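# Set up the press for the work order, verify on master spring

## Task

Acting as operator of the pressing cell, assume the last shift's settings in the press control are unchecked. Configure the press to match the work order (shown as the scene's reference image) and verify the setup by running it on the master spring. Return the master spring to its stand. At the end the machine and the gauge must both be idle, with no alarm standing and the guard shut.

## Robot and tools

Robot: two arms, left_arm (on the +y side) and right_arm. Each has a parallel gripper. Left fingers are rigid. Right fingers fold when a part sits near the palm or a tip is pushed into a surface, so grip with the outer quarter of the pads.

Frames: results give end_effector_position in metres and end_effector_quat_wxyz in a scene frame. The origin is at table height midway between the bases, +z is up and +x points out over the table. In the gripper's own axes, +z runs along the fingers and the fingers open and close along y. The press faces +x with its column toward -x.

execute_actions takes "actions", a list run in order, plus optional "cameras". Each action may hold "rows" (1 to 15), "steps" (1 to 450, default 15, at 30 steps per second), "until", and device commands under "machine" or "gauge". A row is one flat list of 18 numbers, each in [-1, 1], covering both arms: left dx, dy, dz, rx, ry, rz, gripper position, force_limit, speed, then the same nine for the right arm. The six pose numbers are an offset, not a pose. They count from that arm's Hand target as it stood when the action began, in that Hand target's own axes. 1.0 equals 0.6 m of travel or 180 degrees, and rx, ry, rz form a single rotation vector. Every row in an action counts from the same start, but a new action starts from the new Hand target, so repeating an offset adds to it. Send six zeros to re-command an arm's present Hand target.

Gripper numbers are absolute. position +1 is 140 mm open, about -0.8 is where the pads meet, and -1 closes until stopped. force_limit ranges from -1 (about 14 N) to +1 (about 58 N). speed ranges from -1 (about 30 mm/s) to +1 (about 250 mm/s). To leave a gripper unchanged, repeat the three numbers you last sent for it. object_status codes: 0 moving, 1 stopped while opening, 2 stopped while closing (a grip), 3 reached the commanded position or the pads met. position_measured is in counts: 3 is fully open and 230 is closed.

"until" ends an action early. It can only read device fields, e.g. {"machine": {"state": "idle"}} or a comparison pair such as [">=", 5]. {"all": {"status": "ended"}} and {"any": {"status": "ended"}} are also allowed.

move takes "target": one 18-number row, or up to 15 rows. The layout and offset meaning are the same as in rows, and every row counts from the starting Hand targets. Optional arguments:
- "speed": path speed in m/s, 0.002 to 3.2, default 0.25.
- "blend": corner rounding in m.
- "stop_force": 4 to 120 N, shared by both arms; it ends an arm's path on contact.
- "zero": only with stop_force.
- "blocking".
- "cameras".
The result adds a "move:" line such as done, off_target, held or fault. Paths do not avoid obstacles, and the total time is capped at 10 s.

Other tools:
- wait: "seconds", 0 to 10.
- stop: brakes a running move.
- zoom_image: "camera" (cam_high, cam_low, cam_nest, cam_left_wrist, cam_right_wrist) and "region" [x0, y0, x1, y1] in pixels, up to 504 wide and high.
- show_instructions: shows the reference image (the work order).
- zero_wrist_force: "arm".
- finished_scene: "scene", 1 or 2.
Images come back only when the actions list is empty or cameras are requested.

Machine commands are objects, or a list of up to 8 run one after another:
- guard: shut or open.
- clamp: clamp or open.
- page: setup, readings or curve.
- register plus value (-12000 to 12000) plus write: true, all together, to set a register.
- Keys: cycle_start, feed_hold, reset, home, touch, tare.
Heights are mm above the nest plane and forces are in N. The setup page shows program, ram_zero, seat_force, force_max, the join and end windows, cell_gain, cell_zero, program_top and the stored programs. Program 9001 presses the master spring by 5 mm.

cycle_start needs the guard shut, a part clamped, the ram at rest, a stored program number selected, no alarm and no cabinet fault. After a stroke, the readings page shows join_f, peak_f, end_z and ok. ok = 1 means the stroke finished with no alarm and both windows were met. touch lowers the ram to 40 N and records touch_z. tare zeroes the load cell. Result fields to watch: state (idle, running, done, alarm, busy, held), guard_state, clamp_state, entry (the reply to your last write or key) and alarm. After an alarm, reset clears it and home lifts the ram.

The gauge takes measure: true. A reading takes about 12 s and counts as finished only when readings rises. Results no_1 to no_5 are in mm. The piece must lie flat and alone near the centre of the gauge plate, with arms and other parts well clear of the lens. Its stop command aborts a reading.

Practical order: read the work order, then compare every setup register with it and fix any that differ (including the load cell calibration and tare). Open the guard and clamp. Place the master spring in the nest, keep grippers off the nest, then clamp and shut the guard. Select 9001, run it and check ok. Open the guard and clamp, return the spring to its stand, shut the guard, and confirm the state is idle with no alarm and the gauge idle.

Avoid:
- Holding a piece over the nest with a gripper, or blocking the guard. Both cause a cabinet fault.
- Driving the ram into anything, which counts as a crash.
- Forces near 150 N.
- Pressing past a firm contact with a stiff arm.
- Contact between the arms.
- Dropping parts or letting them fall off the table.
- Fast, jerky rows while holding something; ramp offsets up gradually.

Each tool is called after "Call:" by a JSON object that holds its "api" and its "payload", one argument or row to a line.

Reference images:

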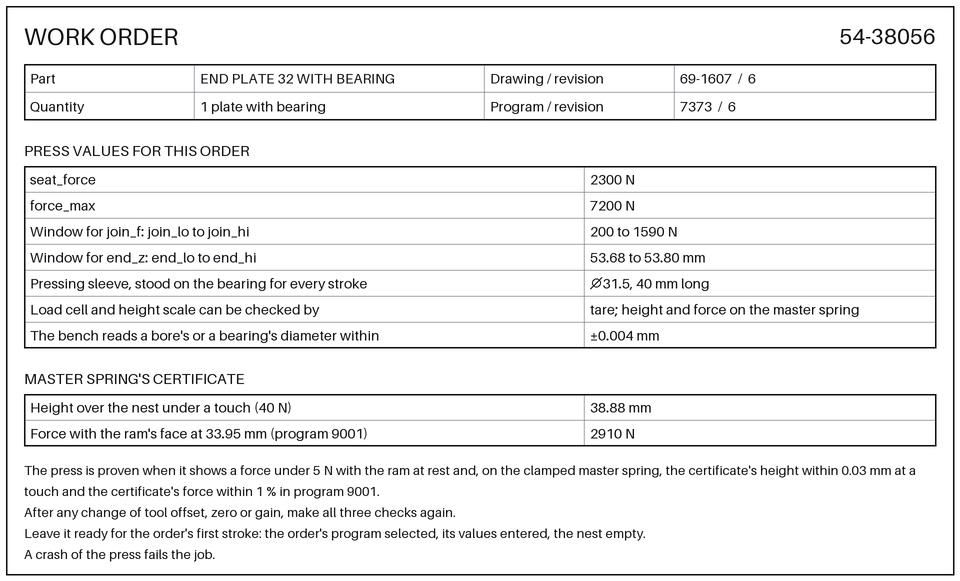

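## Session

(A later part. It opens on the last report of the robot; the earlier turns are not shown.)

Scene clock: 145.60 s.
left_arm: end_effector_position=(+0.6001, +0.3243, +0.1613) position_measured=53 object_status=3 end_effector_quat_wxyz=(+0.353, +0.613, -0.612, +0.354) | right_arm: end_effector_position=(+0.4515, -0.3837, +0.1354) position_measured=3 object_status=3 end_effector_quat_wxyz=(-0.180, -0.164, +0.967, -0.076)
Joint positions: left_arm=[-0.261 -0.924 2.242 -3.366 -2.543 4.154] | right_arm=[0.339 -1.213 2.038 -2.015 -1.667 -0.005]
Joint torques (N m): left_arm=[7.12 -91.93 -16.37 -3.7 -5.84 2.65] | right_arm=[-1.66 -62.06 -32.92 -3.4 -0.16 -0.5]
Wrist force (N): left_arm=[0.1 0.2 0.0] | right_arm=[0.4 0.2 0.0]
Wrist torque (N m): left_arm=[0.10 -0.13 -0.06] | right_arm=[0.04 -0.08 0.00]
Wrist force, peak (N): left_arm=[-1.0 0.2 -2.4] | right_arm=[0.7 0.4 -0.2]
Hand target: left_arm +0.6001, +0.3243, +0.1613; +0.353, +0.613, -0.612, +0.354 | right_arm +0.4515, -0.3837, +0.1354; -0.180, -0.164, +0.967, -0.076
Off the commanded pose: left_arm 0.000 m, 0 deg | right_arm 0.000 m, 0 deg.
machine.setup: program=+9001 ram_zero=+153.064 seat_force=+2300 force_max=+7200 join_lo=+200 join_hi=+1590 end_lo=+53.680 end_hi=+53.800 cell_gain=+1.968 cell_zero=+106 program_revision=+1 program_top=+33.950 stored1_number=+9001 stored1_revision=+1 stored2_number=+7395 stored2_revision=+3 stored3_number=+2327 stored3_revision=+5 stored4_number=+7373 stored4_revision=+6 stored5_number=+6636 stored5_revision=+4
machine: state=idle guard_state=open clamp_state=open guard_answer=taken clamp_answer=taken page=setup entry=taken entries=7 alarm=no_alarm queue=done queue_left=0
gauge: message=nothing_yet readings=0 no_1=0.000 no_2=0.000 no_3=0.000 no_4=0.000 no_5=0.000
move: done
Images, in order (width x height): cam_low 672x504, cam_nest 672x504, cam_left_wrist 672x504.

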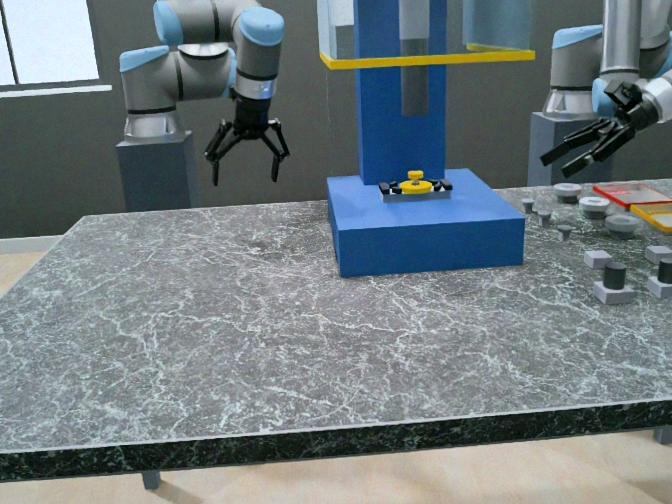

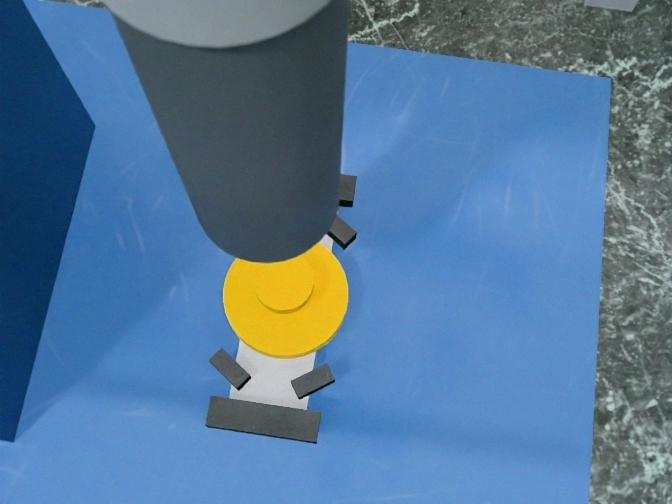

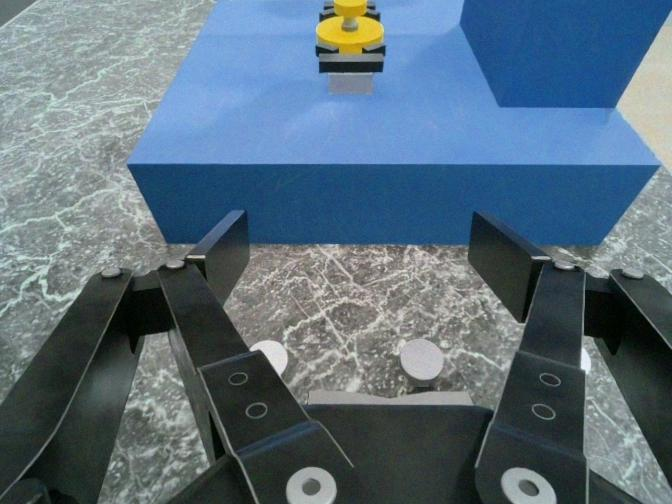

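Call:
{"api": "execute_actions", "payload": {
  "actions": [
    {"machine":[{"clamp":"clamp"},{"page":"readings"},{"guard":"shut"}],"steps":200,"until":{"all":{"status":"ended"}}},
    {"machine":[{"touch":true}],"steps":450,"until":{"any":{"status":"ended"}}}
  ],
  "cameras": ["cam_nest"]
}}

Scene clock: 164.73 s.
left_arm: end_effector_position=(+0.6001, +0.3243, +0.1613) position_measured=53 object_status=3 end_effector_quat_wxyz=(+0.353, +0.613, -0.612, +0.354) | right_arm: end_effector_position=(+0.4515, -0.3837, +0.1354) position_measured=3 object_status=3 end_effector_quat_wxyz=(-0.180, -0.164, +0.967, -0.076)
Joint positions: left_arm=[-0.261 -0.924 2.241 -3.366 -2.543 4.154] | right_arm=[0.339 -1.213 2.038 -2.015 -1.667 -0.005]
Joint torques (N m): left_arm=[8.22 -93.57 -22.11 -3.59 -5.67 2.53] | right_arm=[-1.24 -61.87 -33.02 -3.33 -0.06 -0.28]
Wrist force (N): left_arm=[0.0 0.3 -0.2] | right_arm=[0.5 0.5 -0.4]
Wrist torque (N m): left_arm=[0.13 -0.10 -0.07] | right_arm=[0.11 -0.11 0.00]
Wrist force, peak (N): left_arm=[0.6 -0.5 -0.4] | right_arm=[0.7 0.4 -0.2]
Hand target: left_arm +0.6001, +0.3243, +0.1613; +0.353, +0.613, -0.612, +0.354 | right_arm +0.4515, -0.3837, +0.1354; -0.180, -0.164, +0.967, -0.076
Tool commands: left_gripper/position=+0.6 left_gripper/force_limit=+0.5 left_gripper/speed=-1.0 right_gripper/position=+1.0 right_gripper/force_limit=+1.0 right_gripper/speed=+1.0
Off the commanded pose: left_arm 0.000 m, 0 deg | right_arm 0.000 m, 0 deg.
machine.readings: force=+0 touch_z=+40.130 join_f=+0 peak_f=+0 end_z=+0.000 ok=+0 pos_z=+166.936 cycles=+0
machine: state=idle guard_state=shut clamp_state=clamped guard_answer=taken clamp_answer=taken page=readings entry=taken entries=8 alarm=no_alarm queue=done queue_left=0
gauge: message=nothing_yet readings=0 no_1=0.000 no_2=0.000 no_3=0.000 no_4=0.000 no_5=0.000
Images, in order (width x height): cam_nest 672x504.

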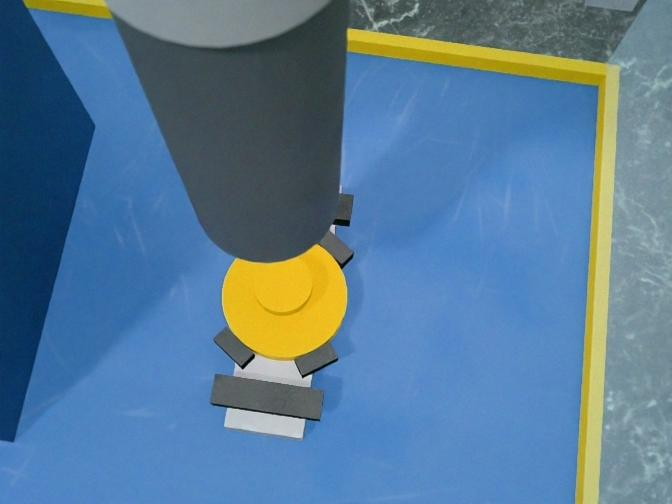

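Call:
{"api": "execute_actions", "payload": {
  "actions": [
    {"machine":[{"register":"ram_zero","value":154.31,"write":true},{"register":"cell_gain","value":0.984,"write":true},{"page":"curve"},{"cycle_start":true}],"steps":450,"until":{"any":{"status":"ended"}}}
  ]
}}

Scene clock: 181.33 s.
left_arm: end_effector_position=(+0.6001, +0.3243, +0.1613) position_measured=53 object_status=3 end_effector_quat_wxyz=(+0.353, +0.613, -0.612, +0.354) | right_arm: end_effector_position=(+0.4515, -0.3837, +0.1354) position_measured=3 object_status=3 end_effector_quat_wxyz=(-0.180, -0.164, +0.967, -0.076)
Joint positions: left_arm=[-0.261 -0.924 2.241 -3.366 -2.543 4.154] | right_arm=[0.339 -1.213 2.038 -2.015 -1.667 -0.005]
Joint torques (N m): left_arm=[9.37 -92.77 -22.15 -3.85 -5.51 2.3] | right_arm=[-1 -62.16 -32.79 -3.23 0.03 -0.44]
Wrist force (N): left_arm=[-0.1 0.0 0.0] | right_arm=[0.4 -0.2 0.0]
Wrist torque (N m): left_arm=[0.05 -0.09 -0.06] | right_arm=[-0.04 -0.10 0.00]
Wrist force, peak (N): left_arm=[0.8 0.3 -0.2] | right_arm=[0.6 -0.5 0.0]
Hand target: left_arm +0.6001, +0.3243, +0.1613; +0.353, +0.613, -0.612, +0.354 | right_arm +0.4515, -0.3837, +0.1354; -0.180, -0.164, +0.967, -0.076
Tool commands: left_gripper/position=+0.6 left_gripper/force_limit=+0.5 left_gripper/speed=-1.0 right_gripper/position=+1.0 right_gripper/force_limit=+1.0 right_gripper/speed=+1.0
Off the commanded pose: left_arm 0.000 m, 0 deg | right_arm 0.000 m, 0 deg.
machine.curve: curve1_z=+39.950 curve1_f=-1 curve2_z=+39.093 curve2_f=-6 curve3_z=+38.236 curve3_f=+349 curve4_z=+37.379 curve4_f=+807 curve5_z=+36.521 curve5_f=+1254 curve6_z=+35.664 curve6_f=+1699 curve7_z=+34.807 curve7_f=+2153 curve8_z=+33.950 curve8_f=+2594
machine: state=done guard_state=shut clamp_state=clamped guard_answer=taken clamp_answer=taken page=curve entry=taken entries=11 alarm=no_alarm queue=done queue_left=0
gauge: message=nothing_yet readings=0 no_1=0.000 no_2=0.000 no_3=0.000 no_4=0.000 no_5=0.000

Call:
{"api": "execute_actions", "payload": {
  "actions": [
    {"machine":[{"register":"ram_zero","value":154.28,"write":true},{"register":"cell_gain","value":1.096,"write":true},{"page":"readings"},{"touch":true}],"steps":450,"until":{"any":{"status":"ended"}}},
    {"machine":[{"cycle_start":true}],"steps":450,"until":{"any":{"status":"ended"}}}
  ]
}}

Scene clock: 210.50 s.
left_arm: end_effector_position=(+0.6001, +0.3243, +0.1613) position_measured=53 object_status=3 end_effector_quat_wxyz=(+0.353, +0.613, -0.612, +0.354) | right_arm: end_effector_position=(+0.4515, -0.3837, +0.1354) position_measured=3 object_status=3 end_effector_quat_wxyz=(-0.180, -0.164, +0.967, -0.076)
Joint positions: left_arm=[-0.261 -0.924 2.241 -3.366 -2.543 4.154] | right_arm=[0.339 -1.213 2.038 -2.015 -1.667 -0.005]
Joint torques (N m): left_arm=[7.78 -90.8 -22.8 -3.74 -5.2 2.3] | right_arm=[-1.26 -62.16 -33.38 -3.17 -0.48 -0.51]
Wrist force (N): left_arm=[0.2 0.0 -0.1] | right_arm=[0.2 0.1 -0.2]
Wrist torque (N m): left_arm=[0.06 -0.15 -0.06] | right_arm=[0.03 -0.05 0.00]
Wrist force, peak (N): left_arm=[0.4 0.5 -0.4] | right_arm=[0.6 0.2 -0.5]
Hand target: left_arm +0.6001, +0.3243, +0.1613; +0.353, +0.613, -0.612, +0.354 | right_arm +0.4515, -0.3837, +0.1354; -0.180, -0.164, +0.967, -0.076
Tool commands: left_gripper/position=+0.6 left_gripper/force_limit=+0.5 left_gripper/speed=-1.0 right_gripper/position=+1.0 right_gripper/force_limit=+1.0 right_gripper/speed=+1.0
Off the commanded pose: left_arm 0.000 m, 0 deg | right_arm 0.000 m, 0 deg.
machine.readings: force=+0 touch_z=+38.869 join_f=+2734 peak_f=+2929 end_z=+33.948 ok=+0 pos_z=+165.720 cycles=+2
machine: state=done guard_state=shut clamp_state=clamped guard_answer=taken clamp_answer=taken page=readings entry=taken entries=15 alarm=no_alarm queue=done queue_left=0
gauge: message=nothing_yet readings=0 no_1=0.000 no_2=0.000 no_3=0.000 no_4=0.000 no_5=0.000

Call:
{"api": "execute_actions", "payload": {
  "actions": [
    {"machine":[{"register":"program","value":7373,"write":true},{"guard":"open"},{"clamp":"open"},{"page":"curve"}],"steps":200,"until":{"all":{"status":"ended"}}}
  ]
}}

Call:
{"api": "move", "payload": {
  "target": [0.2667,0,0.4619,0,0,0,0.6,0.5,-1,0,0,0,0,0,0,1,1,1],
  "speed": 0.15,
  "cameras": ["cam_left_wrist","cam_nest"]
}}

Scene clock: 223.30 s.
left_arm: end_effector_position=(+0.6001, +0.3243, +0.1613) position_measured=53 object_status=3 end_effector_quat_wxyz=(+0.353, +0.613, -0.612, +0.354) | right_arm: end_effector_position=(+0.4515, -0.3837, +0.1354) position_measured=3 object_status=3 end_effector_quat_wxyz=(-0.180, -0.164, +0.967, -0.076)
Joint positions: left_arm=[-0.261 -0.924 2.241 -3.366 -2.543 4.154] | right_arm=[0.339 -1.213 2.038 -2.015 -1.667 -0.005]
Joint torques (N m): left_arm=[7.95 -91.73 -22.88 -3.32 -5.03 2.08] | right_arm=[0 -63.86 -33.16 -3.22 -0.09 -0.31]
Wrist force (N): left_arm=[0.0 -0.4 -0.3] | right_arm=[0.3 -0.2 0.0]
Wrist torque (N m): left_arm=[-0.02 -0.11 -0.07] | right_arm=[-0.04 -0.06 0.00]
Wrist force, peak (N): left_arm=[0.4 0.6 -0.1] | right_arm=[0.7 0.1 -0.4]
Hand target: left_arm +0.6001, +0.3243, +0.1613; +0.353, +0.613, -0.612, +0.354 | right_arm +0.4515, -0.3837, +0.1354; -0.180, -0.164, +0.967, -0.076
Tool commands: left_gripper/position=+0.6 left_gripper/force_limit=+0.5 left_gripper/speed=-1.0 right_gripper/position=+1.0 right_gripper/force_limit=+1.0 right_gripper/speed=+1.0
Off the commanded pose: left_arm 0.000 m, 0 deg | right_arm 0.000 m, 0 deg.
machine.curve: curve1_z=+39.950 curve1_f=-1 curve2_z=+39.093 curve2_f=-6 curve3_z=+38.236 curve3_f=+407 curve4_z=+37.379 curve4_f=+917 curve5_z=+36.521 curve5_f=+1413 curve6_z=+35.664 curve6_f=+1910 curve7_z=+34.807 curve7_f=+2416 curve8_z=+33.950 curve8_f=+2908
machine: state=idle guard_state=open clamp_state=open guard_answer=taken clamp_answer=taken page=curve entry=taken entries=16 alarm=no_alarm queue=done queue_left=0
gauge: message=nothing_yet readings=0 no_1=0.000 no_2=0.000 no_3=0.000 no_4=0.000 no_5=0.000

Scene clock: 225.90 s.
left_arm: end_effector_position=(+0.6004, +0.0044, +0.1613) position_measured=53 object_status=3 end_effector_quat_wxyz=(+0.353, +0.613, -0.612, +0.354) | right_arm: end_effector_position=(+0.4515, -0.3837, +0.1354) position_measured=3 object_status=3 end_effector_quat_wxyz=(-0.180, -0.164, +0.967, -0.076)
Joint positions: left_arm=[-0.684 -0.794 2.013 -3.646 -2.274 3.654] | right_arm=[0.339 -1.213 2.038 -2.015 -1.667 -0.005]
Joint torques (N m): left_arm=[-11.74 -68.66 -26.61 -3.47 1.36 -2.86] | right_arm=[-1.21 -62.99 -33.7 -3.34 -0.4 -0.12]
Wrist force (N): left_arm=[-0.6 0.4 -0.7] | right_arm=[0.2 0.2 -0.1]
Wrist torque (N m): left_arm=[0.11 0.01 0.13] | right_arm=[0.05 -0.04 0.00]
Wrist force, peak (N): left_arm=[-0.8 -0.1 -1.6] | right_arm=[0.0 0.6 0.3]
Hand target: left_arm +0.6004, +0.0043, +0.1613; +0.353, +0.613, -0.612, +0.354 | right_arm +0.4515, -0.3837, +0.1354; -0.180, -0.164, +0.967, -0.076
Off the commanded pose: left_arm 0.000 m, 0 deg | right_arm 0.000 m, 0 deg.
machine.curve: curve1_z=+39.950 curve1_f=-1 curve2_z=+39.093 curve2_f=-6 curve3_z=+38.236 curve3_f=+407 curve4_z=+37.379 curve4_f=+917 curve5_z=+36.521 curve5_f=+1413 curve6_z=+35.664 curve6_f=+1910 curve7_z=+34.807 curve7_f=+2416 curve8_z=+33.950 curve8_f=+2908
machine: state=idle guard_state=open clamp_state=open guard_answer=taken clamp_answer=taken page=curve entry=taken entries=16 alarm=no_alarm queue=done queue_left=0
gauge: message=nothing_yet readings=0 no_1=0.000 no_2=0.000 no_3=0.000 no_4=0.000 no_5=0.000
move: done
Images, in order (width x height): cam_nest 672x504, cam_left_wrist 672x504.

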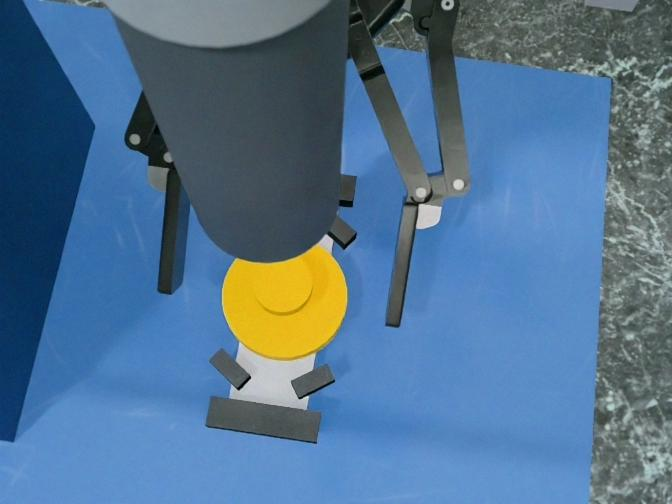

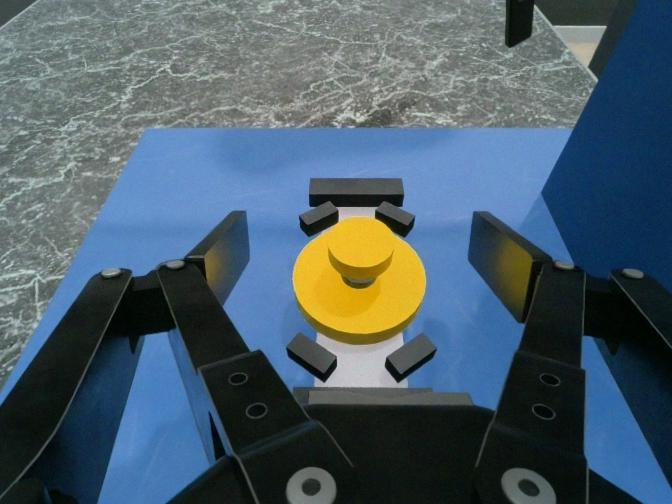

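Call:
{"api": "execute_actions", "payload": {
  "actions": [
    {"rows":[[0,0,0,0,0,0,-1,0.5,-1,0,0,0,0,0,0,1,1,1]],"steps":130}
  ]
}}

Call:
{"api": "move", "payload": {
  "target": [0.026,0,-0.015,0,0,0,-1,0.5,-1,0,0,0,0,0,0,1,1,1],
  "speed": 0.03
}}

Scene clock: 238.07 s.
left_arm: end_effector_position=(+0.6004, +0.0043, +0.1613) position_measured=185 object_status=2 end_effector_quat_wxyz=(+0.353, +0.613, -0.612, +0.354) | right_arm: end_effector_position=(+0.4515, -0.3837, +0.1354) position_measured=3 object_status=3 end_effector_quat_wxyz=(-0.180, -0.164, +0.967, -0.076)
Joint positions: left_arm=[-0.684 -0.794 2.013 -3.646 -2.274 3.654] | right_arm=[0.339 -1.213 2.038 -2.015 -1.667 -0.005]
Joint torques (N m): left_arm=[-2.82 -71.24 -22.15 -3.69 -0.6 -3.02] | right_arm=[-0.51 -62.55 -33.14 -3.19 -0.07 -0.15]
Wrist force (N): left_arm=[2.9 0.0 -5.8] | right_arm=[0.4 0.0 -0.3]
Wrist torque (N m): left_arm=[0.00 -0.15 0.11] | right_arm=[0.01 -0.07 0.00]
Wrist force, peak (N): left_arm=[3.1 0.0 -5.9] | right_arm=[0.8 -0.3 -0.2]
Hand target: left_arm +0.6004, +0.0043, +0.1613; +0.353, +0.613, -0.612, +0.354 | right_arm +0.4515, -0.3837, +0.1354; -0.180, -0.164, +0.967, -0.076
Off the commanded pose: left_arm 0.000 m, 0 deg | right_arm 0.000 m, 0 deg.
machine.curve: curve1_z=+39.950 curve1_f=-1 curve2_z=+39.093 curve2_f=-6 curve3_z=+38.236 curve3_f=+407 curve4_z=+37.379 curve4_f=+917 curve5_z=+36.521 curve5_f=+1413 curve6_z=+35.664 curve6_f=+1910 curve7_z=+34.807 curve7_f=+2416 curve8_z=+33.950 curve8_f=+2908
machine: state=idle guard_state=open clamp_state=open guard_answer=taken clamp_answer=taken page=curve entry=taken entries=16 alarm=no_alarm queue=done queue_left=0
gauge: message=nothing_yet readings=0 no_1=0.000 no_2=0.000 no_3=0.000 no_4=0.000 no_5=0.000

Scene clock: 239.00 s.
left_arm: end_effector_position=(+0.6004, +0.0043, +0.1792) position_measured=185 object_status=2 end_effector_quat_wxyz=(+0.353, +0.613, -0.612, +0.354) | right_arm: end_effector_position=(+0.4515, -0.3837, +0.1354) position_measured=3 object_status=3 end_effector_quat_wxyz=(-0.180, -0.164, +0.967, -0.076)
Joint positions: left_arm=[-0.684 -0.824 2.018 -3.62 -2.274 3.654] | right_arm=[0.339 -1.213 2.038 -2.015 -1.667 -0.005]
Joint torques (N m): left_arm=[-8.46 -111.58 -15.73 -5.1 -0.58 -1.91] | right_arm=[-1.6 -63.41 -33.42 -3.11 0.15 -0.68]
Wrist force (N): left_arm=[-4.1 0.2 1.9] | right_arm=[0.2 0.1 -0.1]
Wrist torque (N m): left_arm=[0.09 -0.09 0.12] | right_arm=[0.02 -0.03 0.00]
Wrist force, peak (N): left_arm=[3.0 0.0 -6.0] | right_arm=[0.4 0.1 -0.5]
Hand target: left_arm +0.6004, +0.0043, +0.1793; +0.353, +0.613, -0.612, +0.354 | right_arm +0.4515, -0.3837, +0.1354; -0.180, -0.164, +0.967, -0.076
Off the commanded pose: left_arm 0.000 m, 0 deg | right_arm 0.000 m, 0 deg.
machine.curve: curve1_z=+39.950 curve1_f=-1 curve2_z=+39.093 curve2_f=-6 curve3_z=+38.236 curve3_f=+407 curve4_z=+37.379 curve4_f=+917 curve5_z=+36.521 curve5_f=+1413 curve6_z=+35.664 curve6_f=+1910 curve7_z=+34.807 curve7_f=+2416 curve8_z=+33.950 curve8_f=+2908
machine: state=idle guard_state=open clamp_state=open guard_answer=taken clamp_answer=taken page=curve entry=taken entries=16 alarm=no_alarm queue=done queue_left=0
gauge: message=nothing_yet readings=0 no_1=0.000 no_2=0.000 no_3=0.000 no_4=0.000 no_5=0.000
move: done

Call:
{"api": "move", "payload": {
  "target": [
    [-0.2302,0,-0.4445,0,0,0,-1,0.5,-1,0,0,0,0,0,0,1,1,1],
    [-0.362,-0.341,-0.6728,0.2165,0,-0.125,-1,0.5,-1,0,0,0,0,0,0,1,1,1]
  ],
  "speed": 0.15,
  "blend": 0.04,
  "cameras": ["cam_left_wrist"]
}}

Scene clock: 247.33 s.
left_arm: end_effector_position=(+0.8046, +0.4627, +0.1932) position_measured=185 object_status=2 end_effector_quat_wxyz=(+0.191, +0.800, -0.331, +0.462) | right_arm: end_effector_position=(+0.4515, -0.3837, +0.1354) position_measured=3 object_status=3 end_effector_quat_wxyz=(-0.180, -0.164, +0.967, -0.076)
Joint positions: left_arm=[-0.181 -0.881 2.172 -3.834 -2.05 3.447] | right_arm=[0.339 -1.213 2.038 -2.015 -1.667 -0.005]
Joint torques (N m): left_arm=[-11.6 -64.16 -25.45 -9.12 1.59 -3.06] | right_arm=[-0.27 -64.11 -32.71 -3.07 -0.14 -0.5]
Wrist force (N): left_arm=[-4.5 0.0 2.4] | right_arm=[-0.2 0.1 -0.3]
Wrist torque (N m): left_arm=[0.05 -0.06 0.08] | right_arm=[0.02 0.04 -0.01]
Wrist force, peak (N): left_arm=[-4.7 -0.4 2.9] | right_arm=[0.8 -0.2 0.2]
Hand target: left_arm +0.8046, +0.4627, +0.1932; +0.191, +0.800, -0.331, +0.462 | right_arm +0.4515, -0.3837, +0.1354; -0.180, -0.164, +0.967, -0.076
Off the commanded pose: left_arm 0.000 m, 0 deg | right_arm 0.000 m, 0 deg.
machine.curve: curve1_z=+39.950 curve1_f=-1 curve2_z=+39.093 curve2_f=-6 curve3_z=+38.236 curve3_f=+407 curve4_z=+37.379 curve4_f=+917 curve5_z=+36.521 curve5_f=+1413 curve6_z=+35.664 curve6_f=+1910 curve7_z=+34.807 curve7_f=+2416 curve8_z=+33.950 curve8_f=+2908
machine: state=idle guard_state=open clamp_state=open guard_answer=taken clamp_answer=taken page=curve entry=taken entries=16 alarm=no_alarm queue=done queue_left=0
gauge: message=nothing_yet readings=0 no_1=0.000 no_2=0.000 no_3=0.000 no_4=0.000 no_5=0.000
move: done
Images, in order (width x height): cam_left_wrist 672x504.

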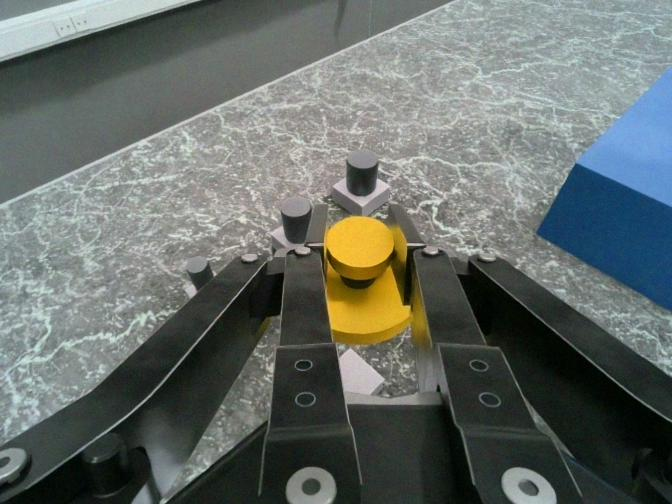

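Call:
{"api": "move", "payload": {
  "target": [-0.1699,0,0.0981,0,0,0,-1,0.5,-1,0,0,0,0,0,0,1,1,1],
  "speed": 0.1
}}

Call:
{"api": "move", "payload": {
  "target": [-0.026,0,0.015,0,0,0,-1,0.5,-1,0,0,0,0,0,0,1,1,1],
  "speed": 0.01,
  "stop_force": 6,
  "cameras": ["cam_left_wrist"]
}}

Scene clock: 253.97 s.
left_arm: end_effector_position=(+0.8047, +0.4627, +0.0756) position_measured=185 object_status=2 end_effector_quat_wxyz=(+0.191, +0.800, -0.331, +0.462) | right_arm: end_effector_position=(+0.4515, -0.3837, +0.1354) position_measured=3 object_status=3 end_effector_quat_wxyz=(-0.180, -0.164, +0.967, -0.076)
Joint positions: left_arm=[-0.181 -0.656 2.117 -4.005 -2.05 3.447] | right_arm=[0.339 -1.213 2.038 -2.015 -1.667 -0.005]
Joint torques (N m): left_arm=[2.07 -70.49 -18.16 -8.81 -0.68 -3.38] | right_arm=[-0.62 -62.89 -33.56 -3.64 -0.03 -0.25]
Wrist force (N): left_arm=[-4.2 -0.1 2.3] | right_arm=[0.1 0.3 0.0]
Wrist torque (N m): left_arm=[0.03 -0.13 0.06] | right_arm=[0.07 -0.01 -0.01]
Wrist force, peak (N): left_arm=[-5.9 -0.3 3.0] | right_arm=[0.7 0.3 -0.1]
Hand target: left_arm +0.8047, +0.4627, +0.0755; +0.191, +0.800, -0.331, +0.462 | right_arm +0.4515, -0.3837, +0.1354; -0.180, -0.164, +0.967, -0.076
Off the commanded pose: left_arm 0.000 m, 0 deg | right_arm 0.000 m, 0 deg.
machine.curve: curve1_z=+39.950 curve1_f=-1 curve2_z=+39.093 curve2_f=-6 curve3_z=+38.236 curve3_f=+407 curve4_z=+37.379 curve4_f=+917 curve5_z=+36.521 curve5_f=+1413 curve6_z=+35.664 curve6_f=+1910 curve7_z=+34.807 curve7_f=+2416 curve8_z=+33.950 curve8_f=+2908
machine: state=idle guard_state=open clamp_state=open guard_answer=taken clamp_answer=taken page=curve entry=taken entries=16 alarm=no_alarm queue=done queue_left=0
gauge: message=nothing_yet readings=0 no_1=0.000 no_2=0.000 no_3=0.000 no_4=0.000 no_5=0.000
move: done

Scene clock: 256.33 s.
left_arm: end_effector_position=(+0.8047, +0.4627, +0.0633) position_measured=185 object_status=2 end_effector_quat_wxyz=(+0.191, +0.800, -0.331, +0.462) | right_arm: end_effector_position=(+0.4515, -0.3837, +0.1354) position_measured=3 object_status=3 end_effector_quat_wxyz=(-0.180, -0.164, +0.967, -0.076)
Joint positions: left_arm=[-0.181 -0.633 2.109 -4.02 -2.05 3.447] | right_arm=[0.339 -1.213 2.038 -2.015 -1.667 -0.005]
Joint torques (N m): left_arm=[1.3 -103.32 -0.84 -4.27 1.63 -2.82] | right_arm=[-1.32 -61.76 -33.4 -3.38 -0.19 -0.38]
Wrist force (N): left_arm=[0.7 -1.4 1.0] | right_arm=[0.4 0.2 -0.2]
Wrist torque (N m): left_arm=[-0.02 -0.18 0.05] | right_arm=[0.03 -0.08 0.00]
Wrist force, peak (N): left_arm=[5.8 1.2 -17.1] | right_arm=[0.7 0.1 -0.3]
Hand target: left_arm +0.8047, +0.4627, +0.0633; +0.191, +0.800, -0.331, +0.462 (not the last commanded pose) | right_arm +0.4515, -0.3837, +0.1354; -0.180, -0.164, +0.967, -0.076
Off the commanded pose: left_arm 0.006 m, 0 deg | right_arm 0.000 m, 0 deg.
machine.curve: curve1_z=+39.950 curve1_f=-1 curve2_z=+39.093 curve2_f=-6 curve3_z=+38.236 curve3_f=+407 curve4_z=+37.379 curve4_f=+917 curve5_z=+36.521 curve5_f=+1413 curve6_z=+35.664 curve6_f=+1910 curve7_z=+34.807 curve7_f=+2416 curve8_z=+33.950 curve8_f=+2908
machine: state=idle guard_state=open clamp_state=open guard_answer=taken clamp_answer=taken page=curve entry=taken entries=16 alarm=no_alarm queue=done queue_left=0
gauge: message=nothing_yet readings=0 no_1=0.000 no_2=0.000 no_3=0.000 no_4=0.000 no_5=0.000
move: contact (left_arm)
Images, in order (width x height): cam_left_wrist 672x504.

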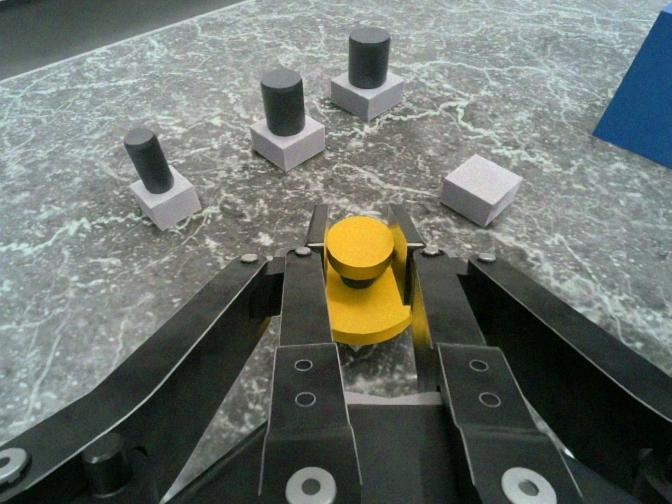

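Call:
{"api": "execute_actions", "payload": {
  "actions": [
    {"rows":[[0,0,0,0,0,0,0.6,0.5,-1,0,0,0,0,0,0,1,1,1]],"steps":85,"machine":[{"guard":"shut"},{"page":"setup"}]}
  ]
}}

Call:
{"api": "move", "payload": {
  "target": [0.06,0,-0.25,0,0,0,0.6,0.5,-1,0,0,0,0,0,0,1,1,1],
  "speed": 0.15,
  "cameras": ["cam_left_wrist","cam_nest","cam_low"]
}}

Scene clock: 264.13 s.
left_arm: end_effector_position=(+0.8047, +0.4627, +0.0633) position_measured=53 object_status=0 end_effector_quat_wxyz=(+0.191, +0.800, -0.331, +0.462) | right_arm: end_effector_position=(+0.4515, -0.3837, +0.1354) position_measured=3 object_status=3 end_effector_quat_wxyz=(-0.180, -0.164, +0.967, -0.076)
Joint positions: left_arm=[-0.181 -0.633 2.109 -4.02 -2.05 3.447] | right_arm=[0.339 -1.213 2.038 -2.015 -1.667 -0.005]
Joint torques (N m): left_arm=[-7.57 -102.01 -3.31 -6.81 0.18 -2.67] | right_arm=[0.66 -62.81 -33.52 -3.27 -0.21 -0.37]
Wrist force (N): left_arm=[0.1 -0.1 -0.2] | right_arm=[0.6 -0.2 0.2]
Wrist torque (N m): left_arm=[0.04 -0.20 0.07] | right_arm=[-0.05 -0.12 0.01]
Wrist force, peak (N): left_arm=[-0.5 -0.6 2.2] | right_arm=[0.7 0.4 -0.5]
Hand target: left_arm +0.8047, +0.4627, +0.0633; +0.191, +0.800, -0.331, +0.462 | right_arm +0.4515, -0.3837, +0.1354; -0.180, -0.164, +0.967, -0.076
Off the commanded pose: left_arm 0.000 m, 0 deg | right_arm 0.000 m, 0 deg.
machine.setup: program=+7373 ram_zero=+154.280 seat_force=+2300 force_max=+7200 join_lo=+200 join_hi=+1590 end_lo=+53.680 end_hi=+53.800 cell_gain=+1.096 cell_zero=+106 program_revision=+6 program_top=+53.800 stored1_number=+9001 stored1_revision=+1 stored2_number=+7395 stored2_revision=+3 stored3_number=+2327 stored3_revision=+5 stored4_number=+7373 stored4_revision=+6 stored5_number=+6636 stored5_revision=+4
machine: state=idle guard_state=shut clamp_state=open guard_answer=taken clamp_answer=taken page=setup entry=taken entries=16 alarm=no_alarm queue=done queue_left=0
gauge: message=nothing_yet readings=0 no_1=0.000 no_2=0.000 no_3=0.000 no_4=0.000 no_5=0.000

Scene clock: 265.67 s.
left_arm: end_effector_position=(+0.7254, +0.5417, +0.1693) position_measured=53 object_status=3 end_effector_quat_wxyz=(+0.191, +0.800, -0.331, +0.462) | right_arm: end_effector_position=(+0.4515, -0.3837, +0.1354) position_measured=3 object_status=3 end_effector_quat_wxyz=(-0.180, -0.164, +0.967, -0.076)
Joint positions: left_arm=[-0.069 -0.87 2.305 -3.941 -2.141 3.521] | right_arm=[0.339 -1.213 2.038 -2.015 -1.667 -0.005]
Joint torques (N m): left_arm=[8.69 -92.06 -3.03 -3.02 -4.84 2.44] | right_arm=[-0.35 -63.04 -32.71 -3.34 -0.03 -0.48]
Wrist force (N): left_arm=[0.3 0.2 0.1] | right_arm=[0.3 0.1 0.0]
Wrist torque (N m): left_arm=[0.08 -0.20 -0.05] | right_arm=[0.02 -0.07 0.00]
Wrist force, peak (N): left_arm=[0.2 0.2 -1.9] | right_arm=[0.6 0.2 0.2]
Hand target: left_arm +0.7254, +0.5418, +0.1694; +0.191, +0.800, -0.331, +0.462 | right_arm +0.4515, -0.3837, +0.1354; -0.180, -0.164, +0.967, -0.076
Off the commanded pose: left_arm 0.000 m, 0 deg | right_arm 0.000 m, 0 deg.
machine.setup: program=+7373 ram_zero=+154.280 seat_force=+2300 force_max=+7200 join_lo=+200 join_hi=+1590 end_lo=+53.680 end_hi=+53.800 cell_gain=+1.096 cell_zero=+106 program_revision=+6 program_top=+53.800 stored1_number=+9001 stored1_revision=+1 stored2_number=+7395 stored2_revision=+3 stored3_number=+2327 stored3_revision=+5 stored4_number=+7373 stored4_revision=+6 stored5_number=+6636 stored5_revision=+4
machine: state=idle guard_state=shut clamp_state=open guard_answer=taken clamp_answer=taken page=setup entry=taken entries=16 alarm=no_alarm queue=done queue_left=0
gauge: message=nothing_yet readings=0 no_1=0.000 no_2=0.000 no_3=0.000 no_4=0.000 no_5=0.000
move: done
Images, in order (width x height): cam_low 672x504, cam_nest 672x504, cam_left_wrist 672x504.

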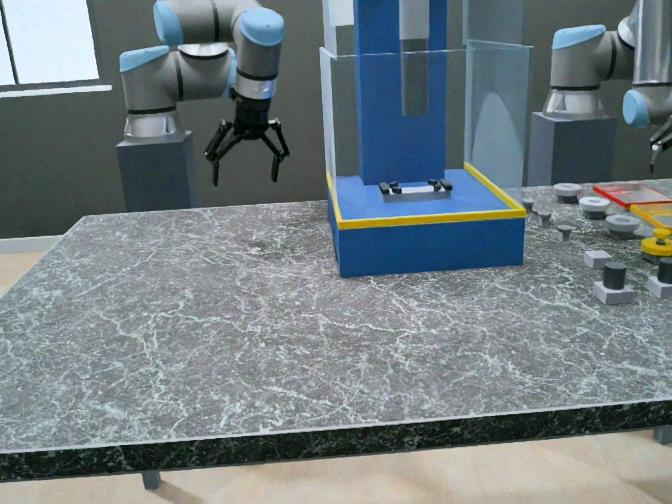

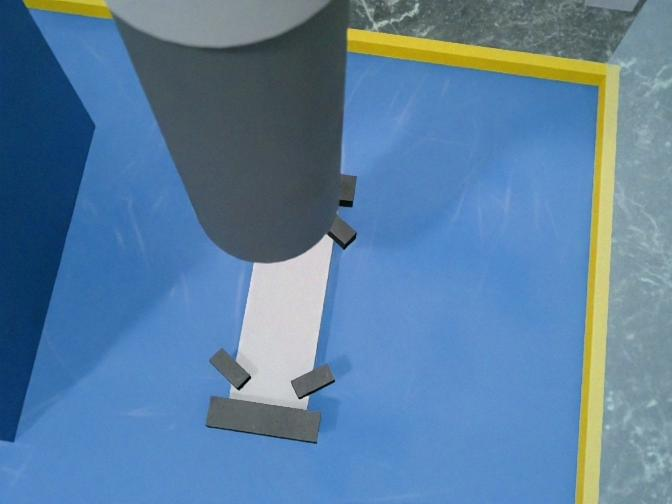

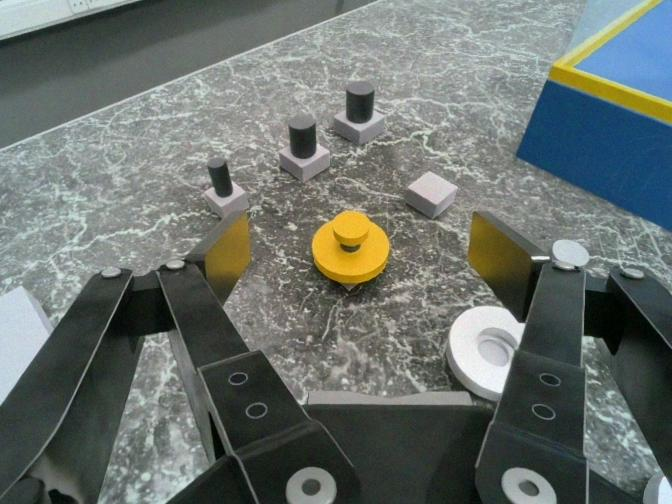

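All values are set and the spring is back on its stand.

Call:
{"api": "finished_scene", "payload": {
  "scene": 2
}}

The scene is finished: the task was done.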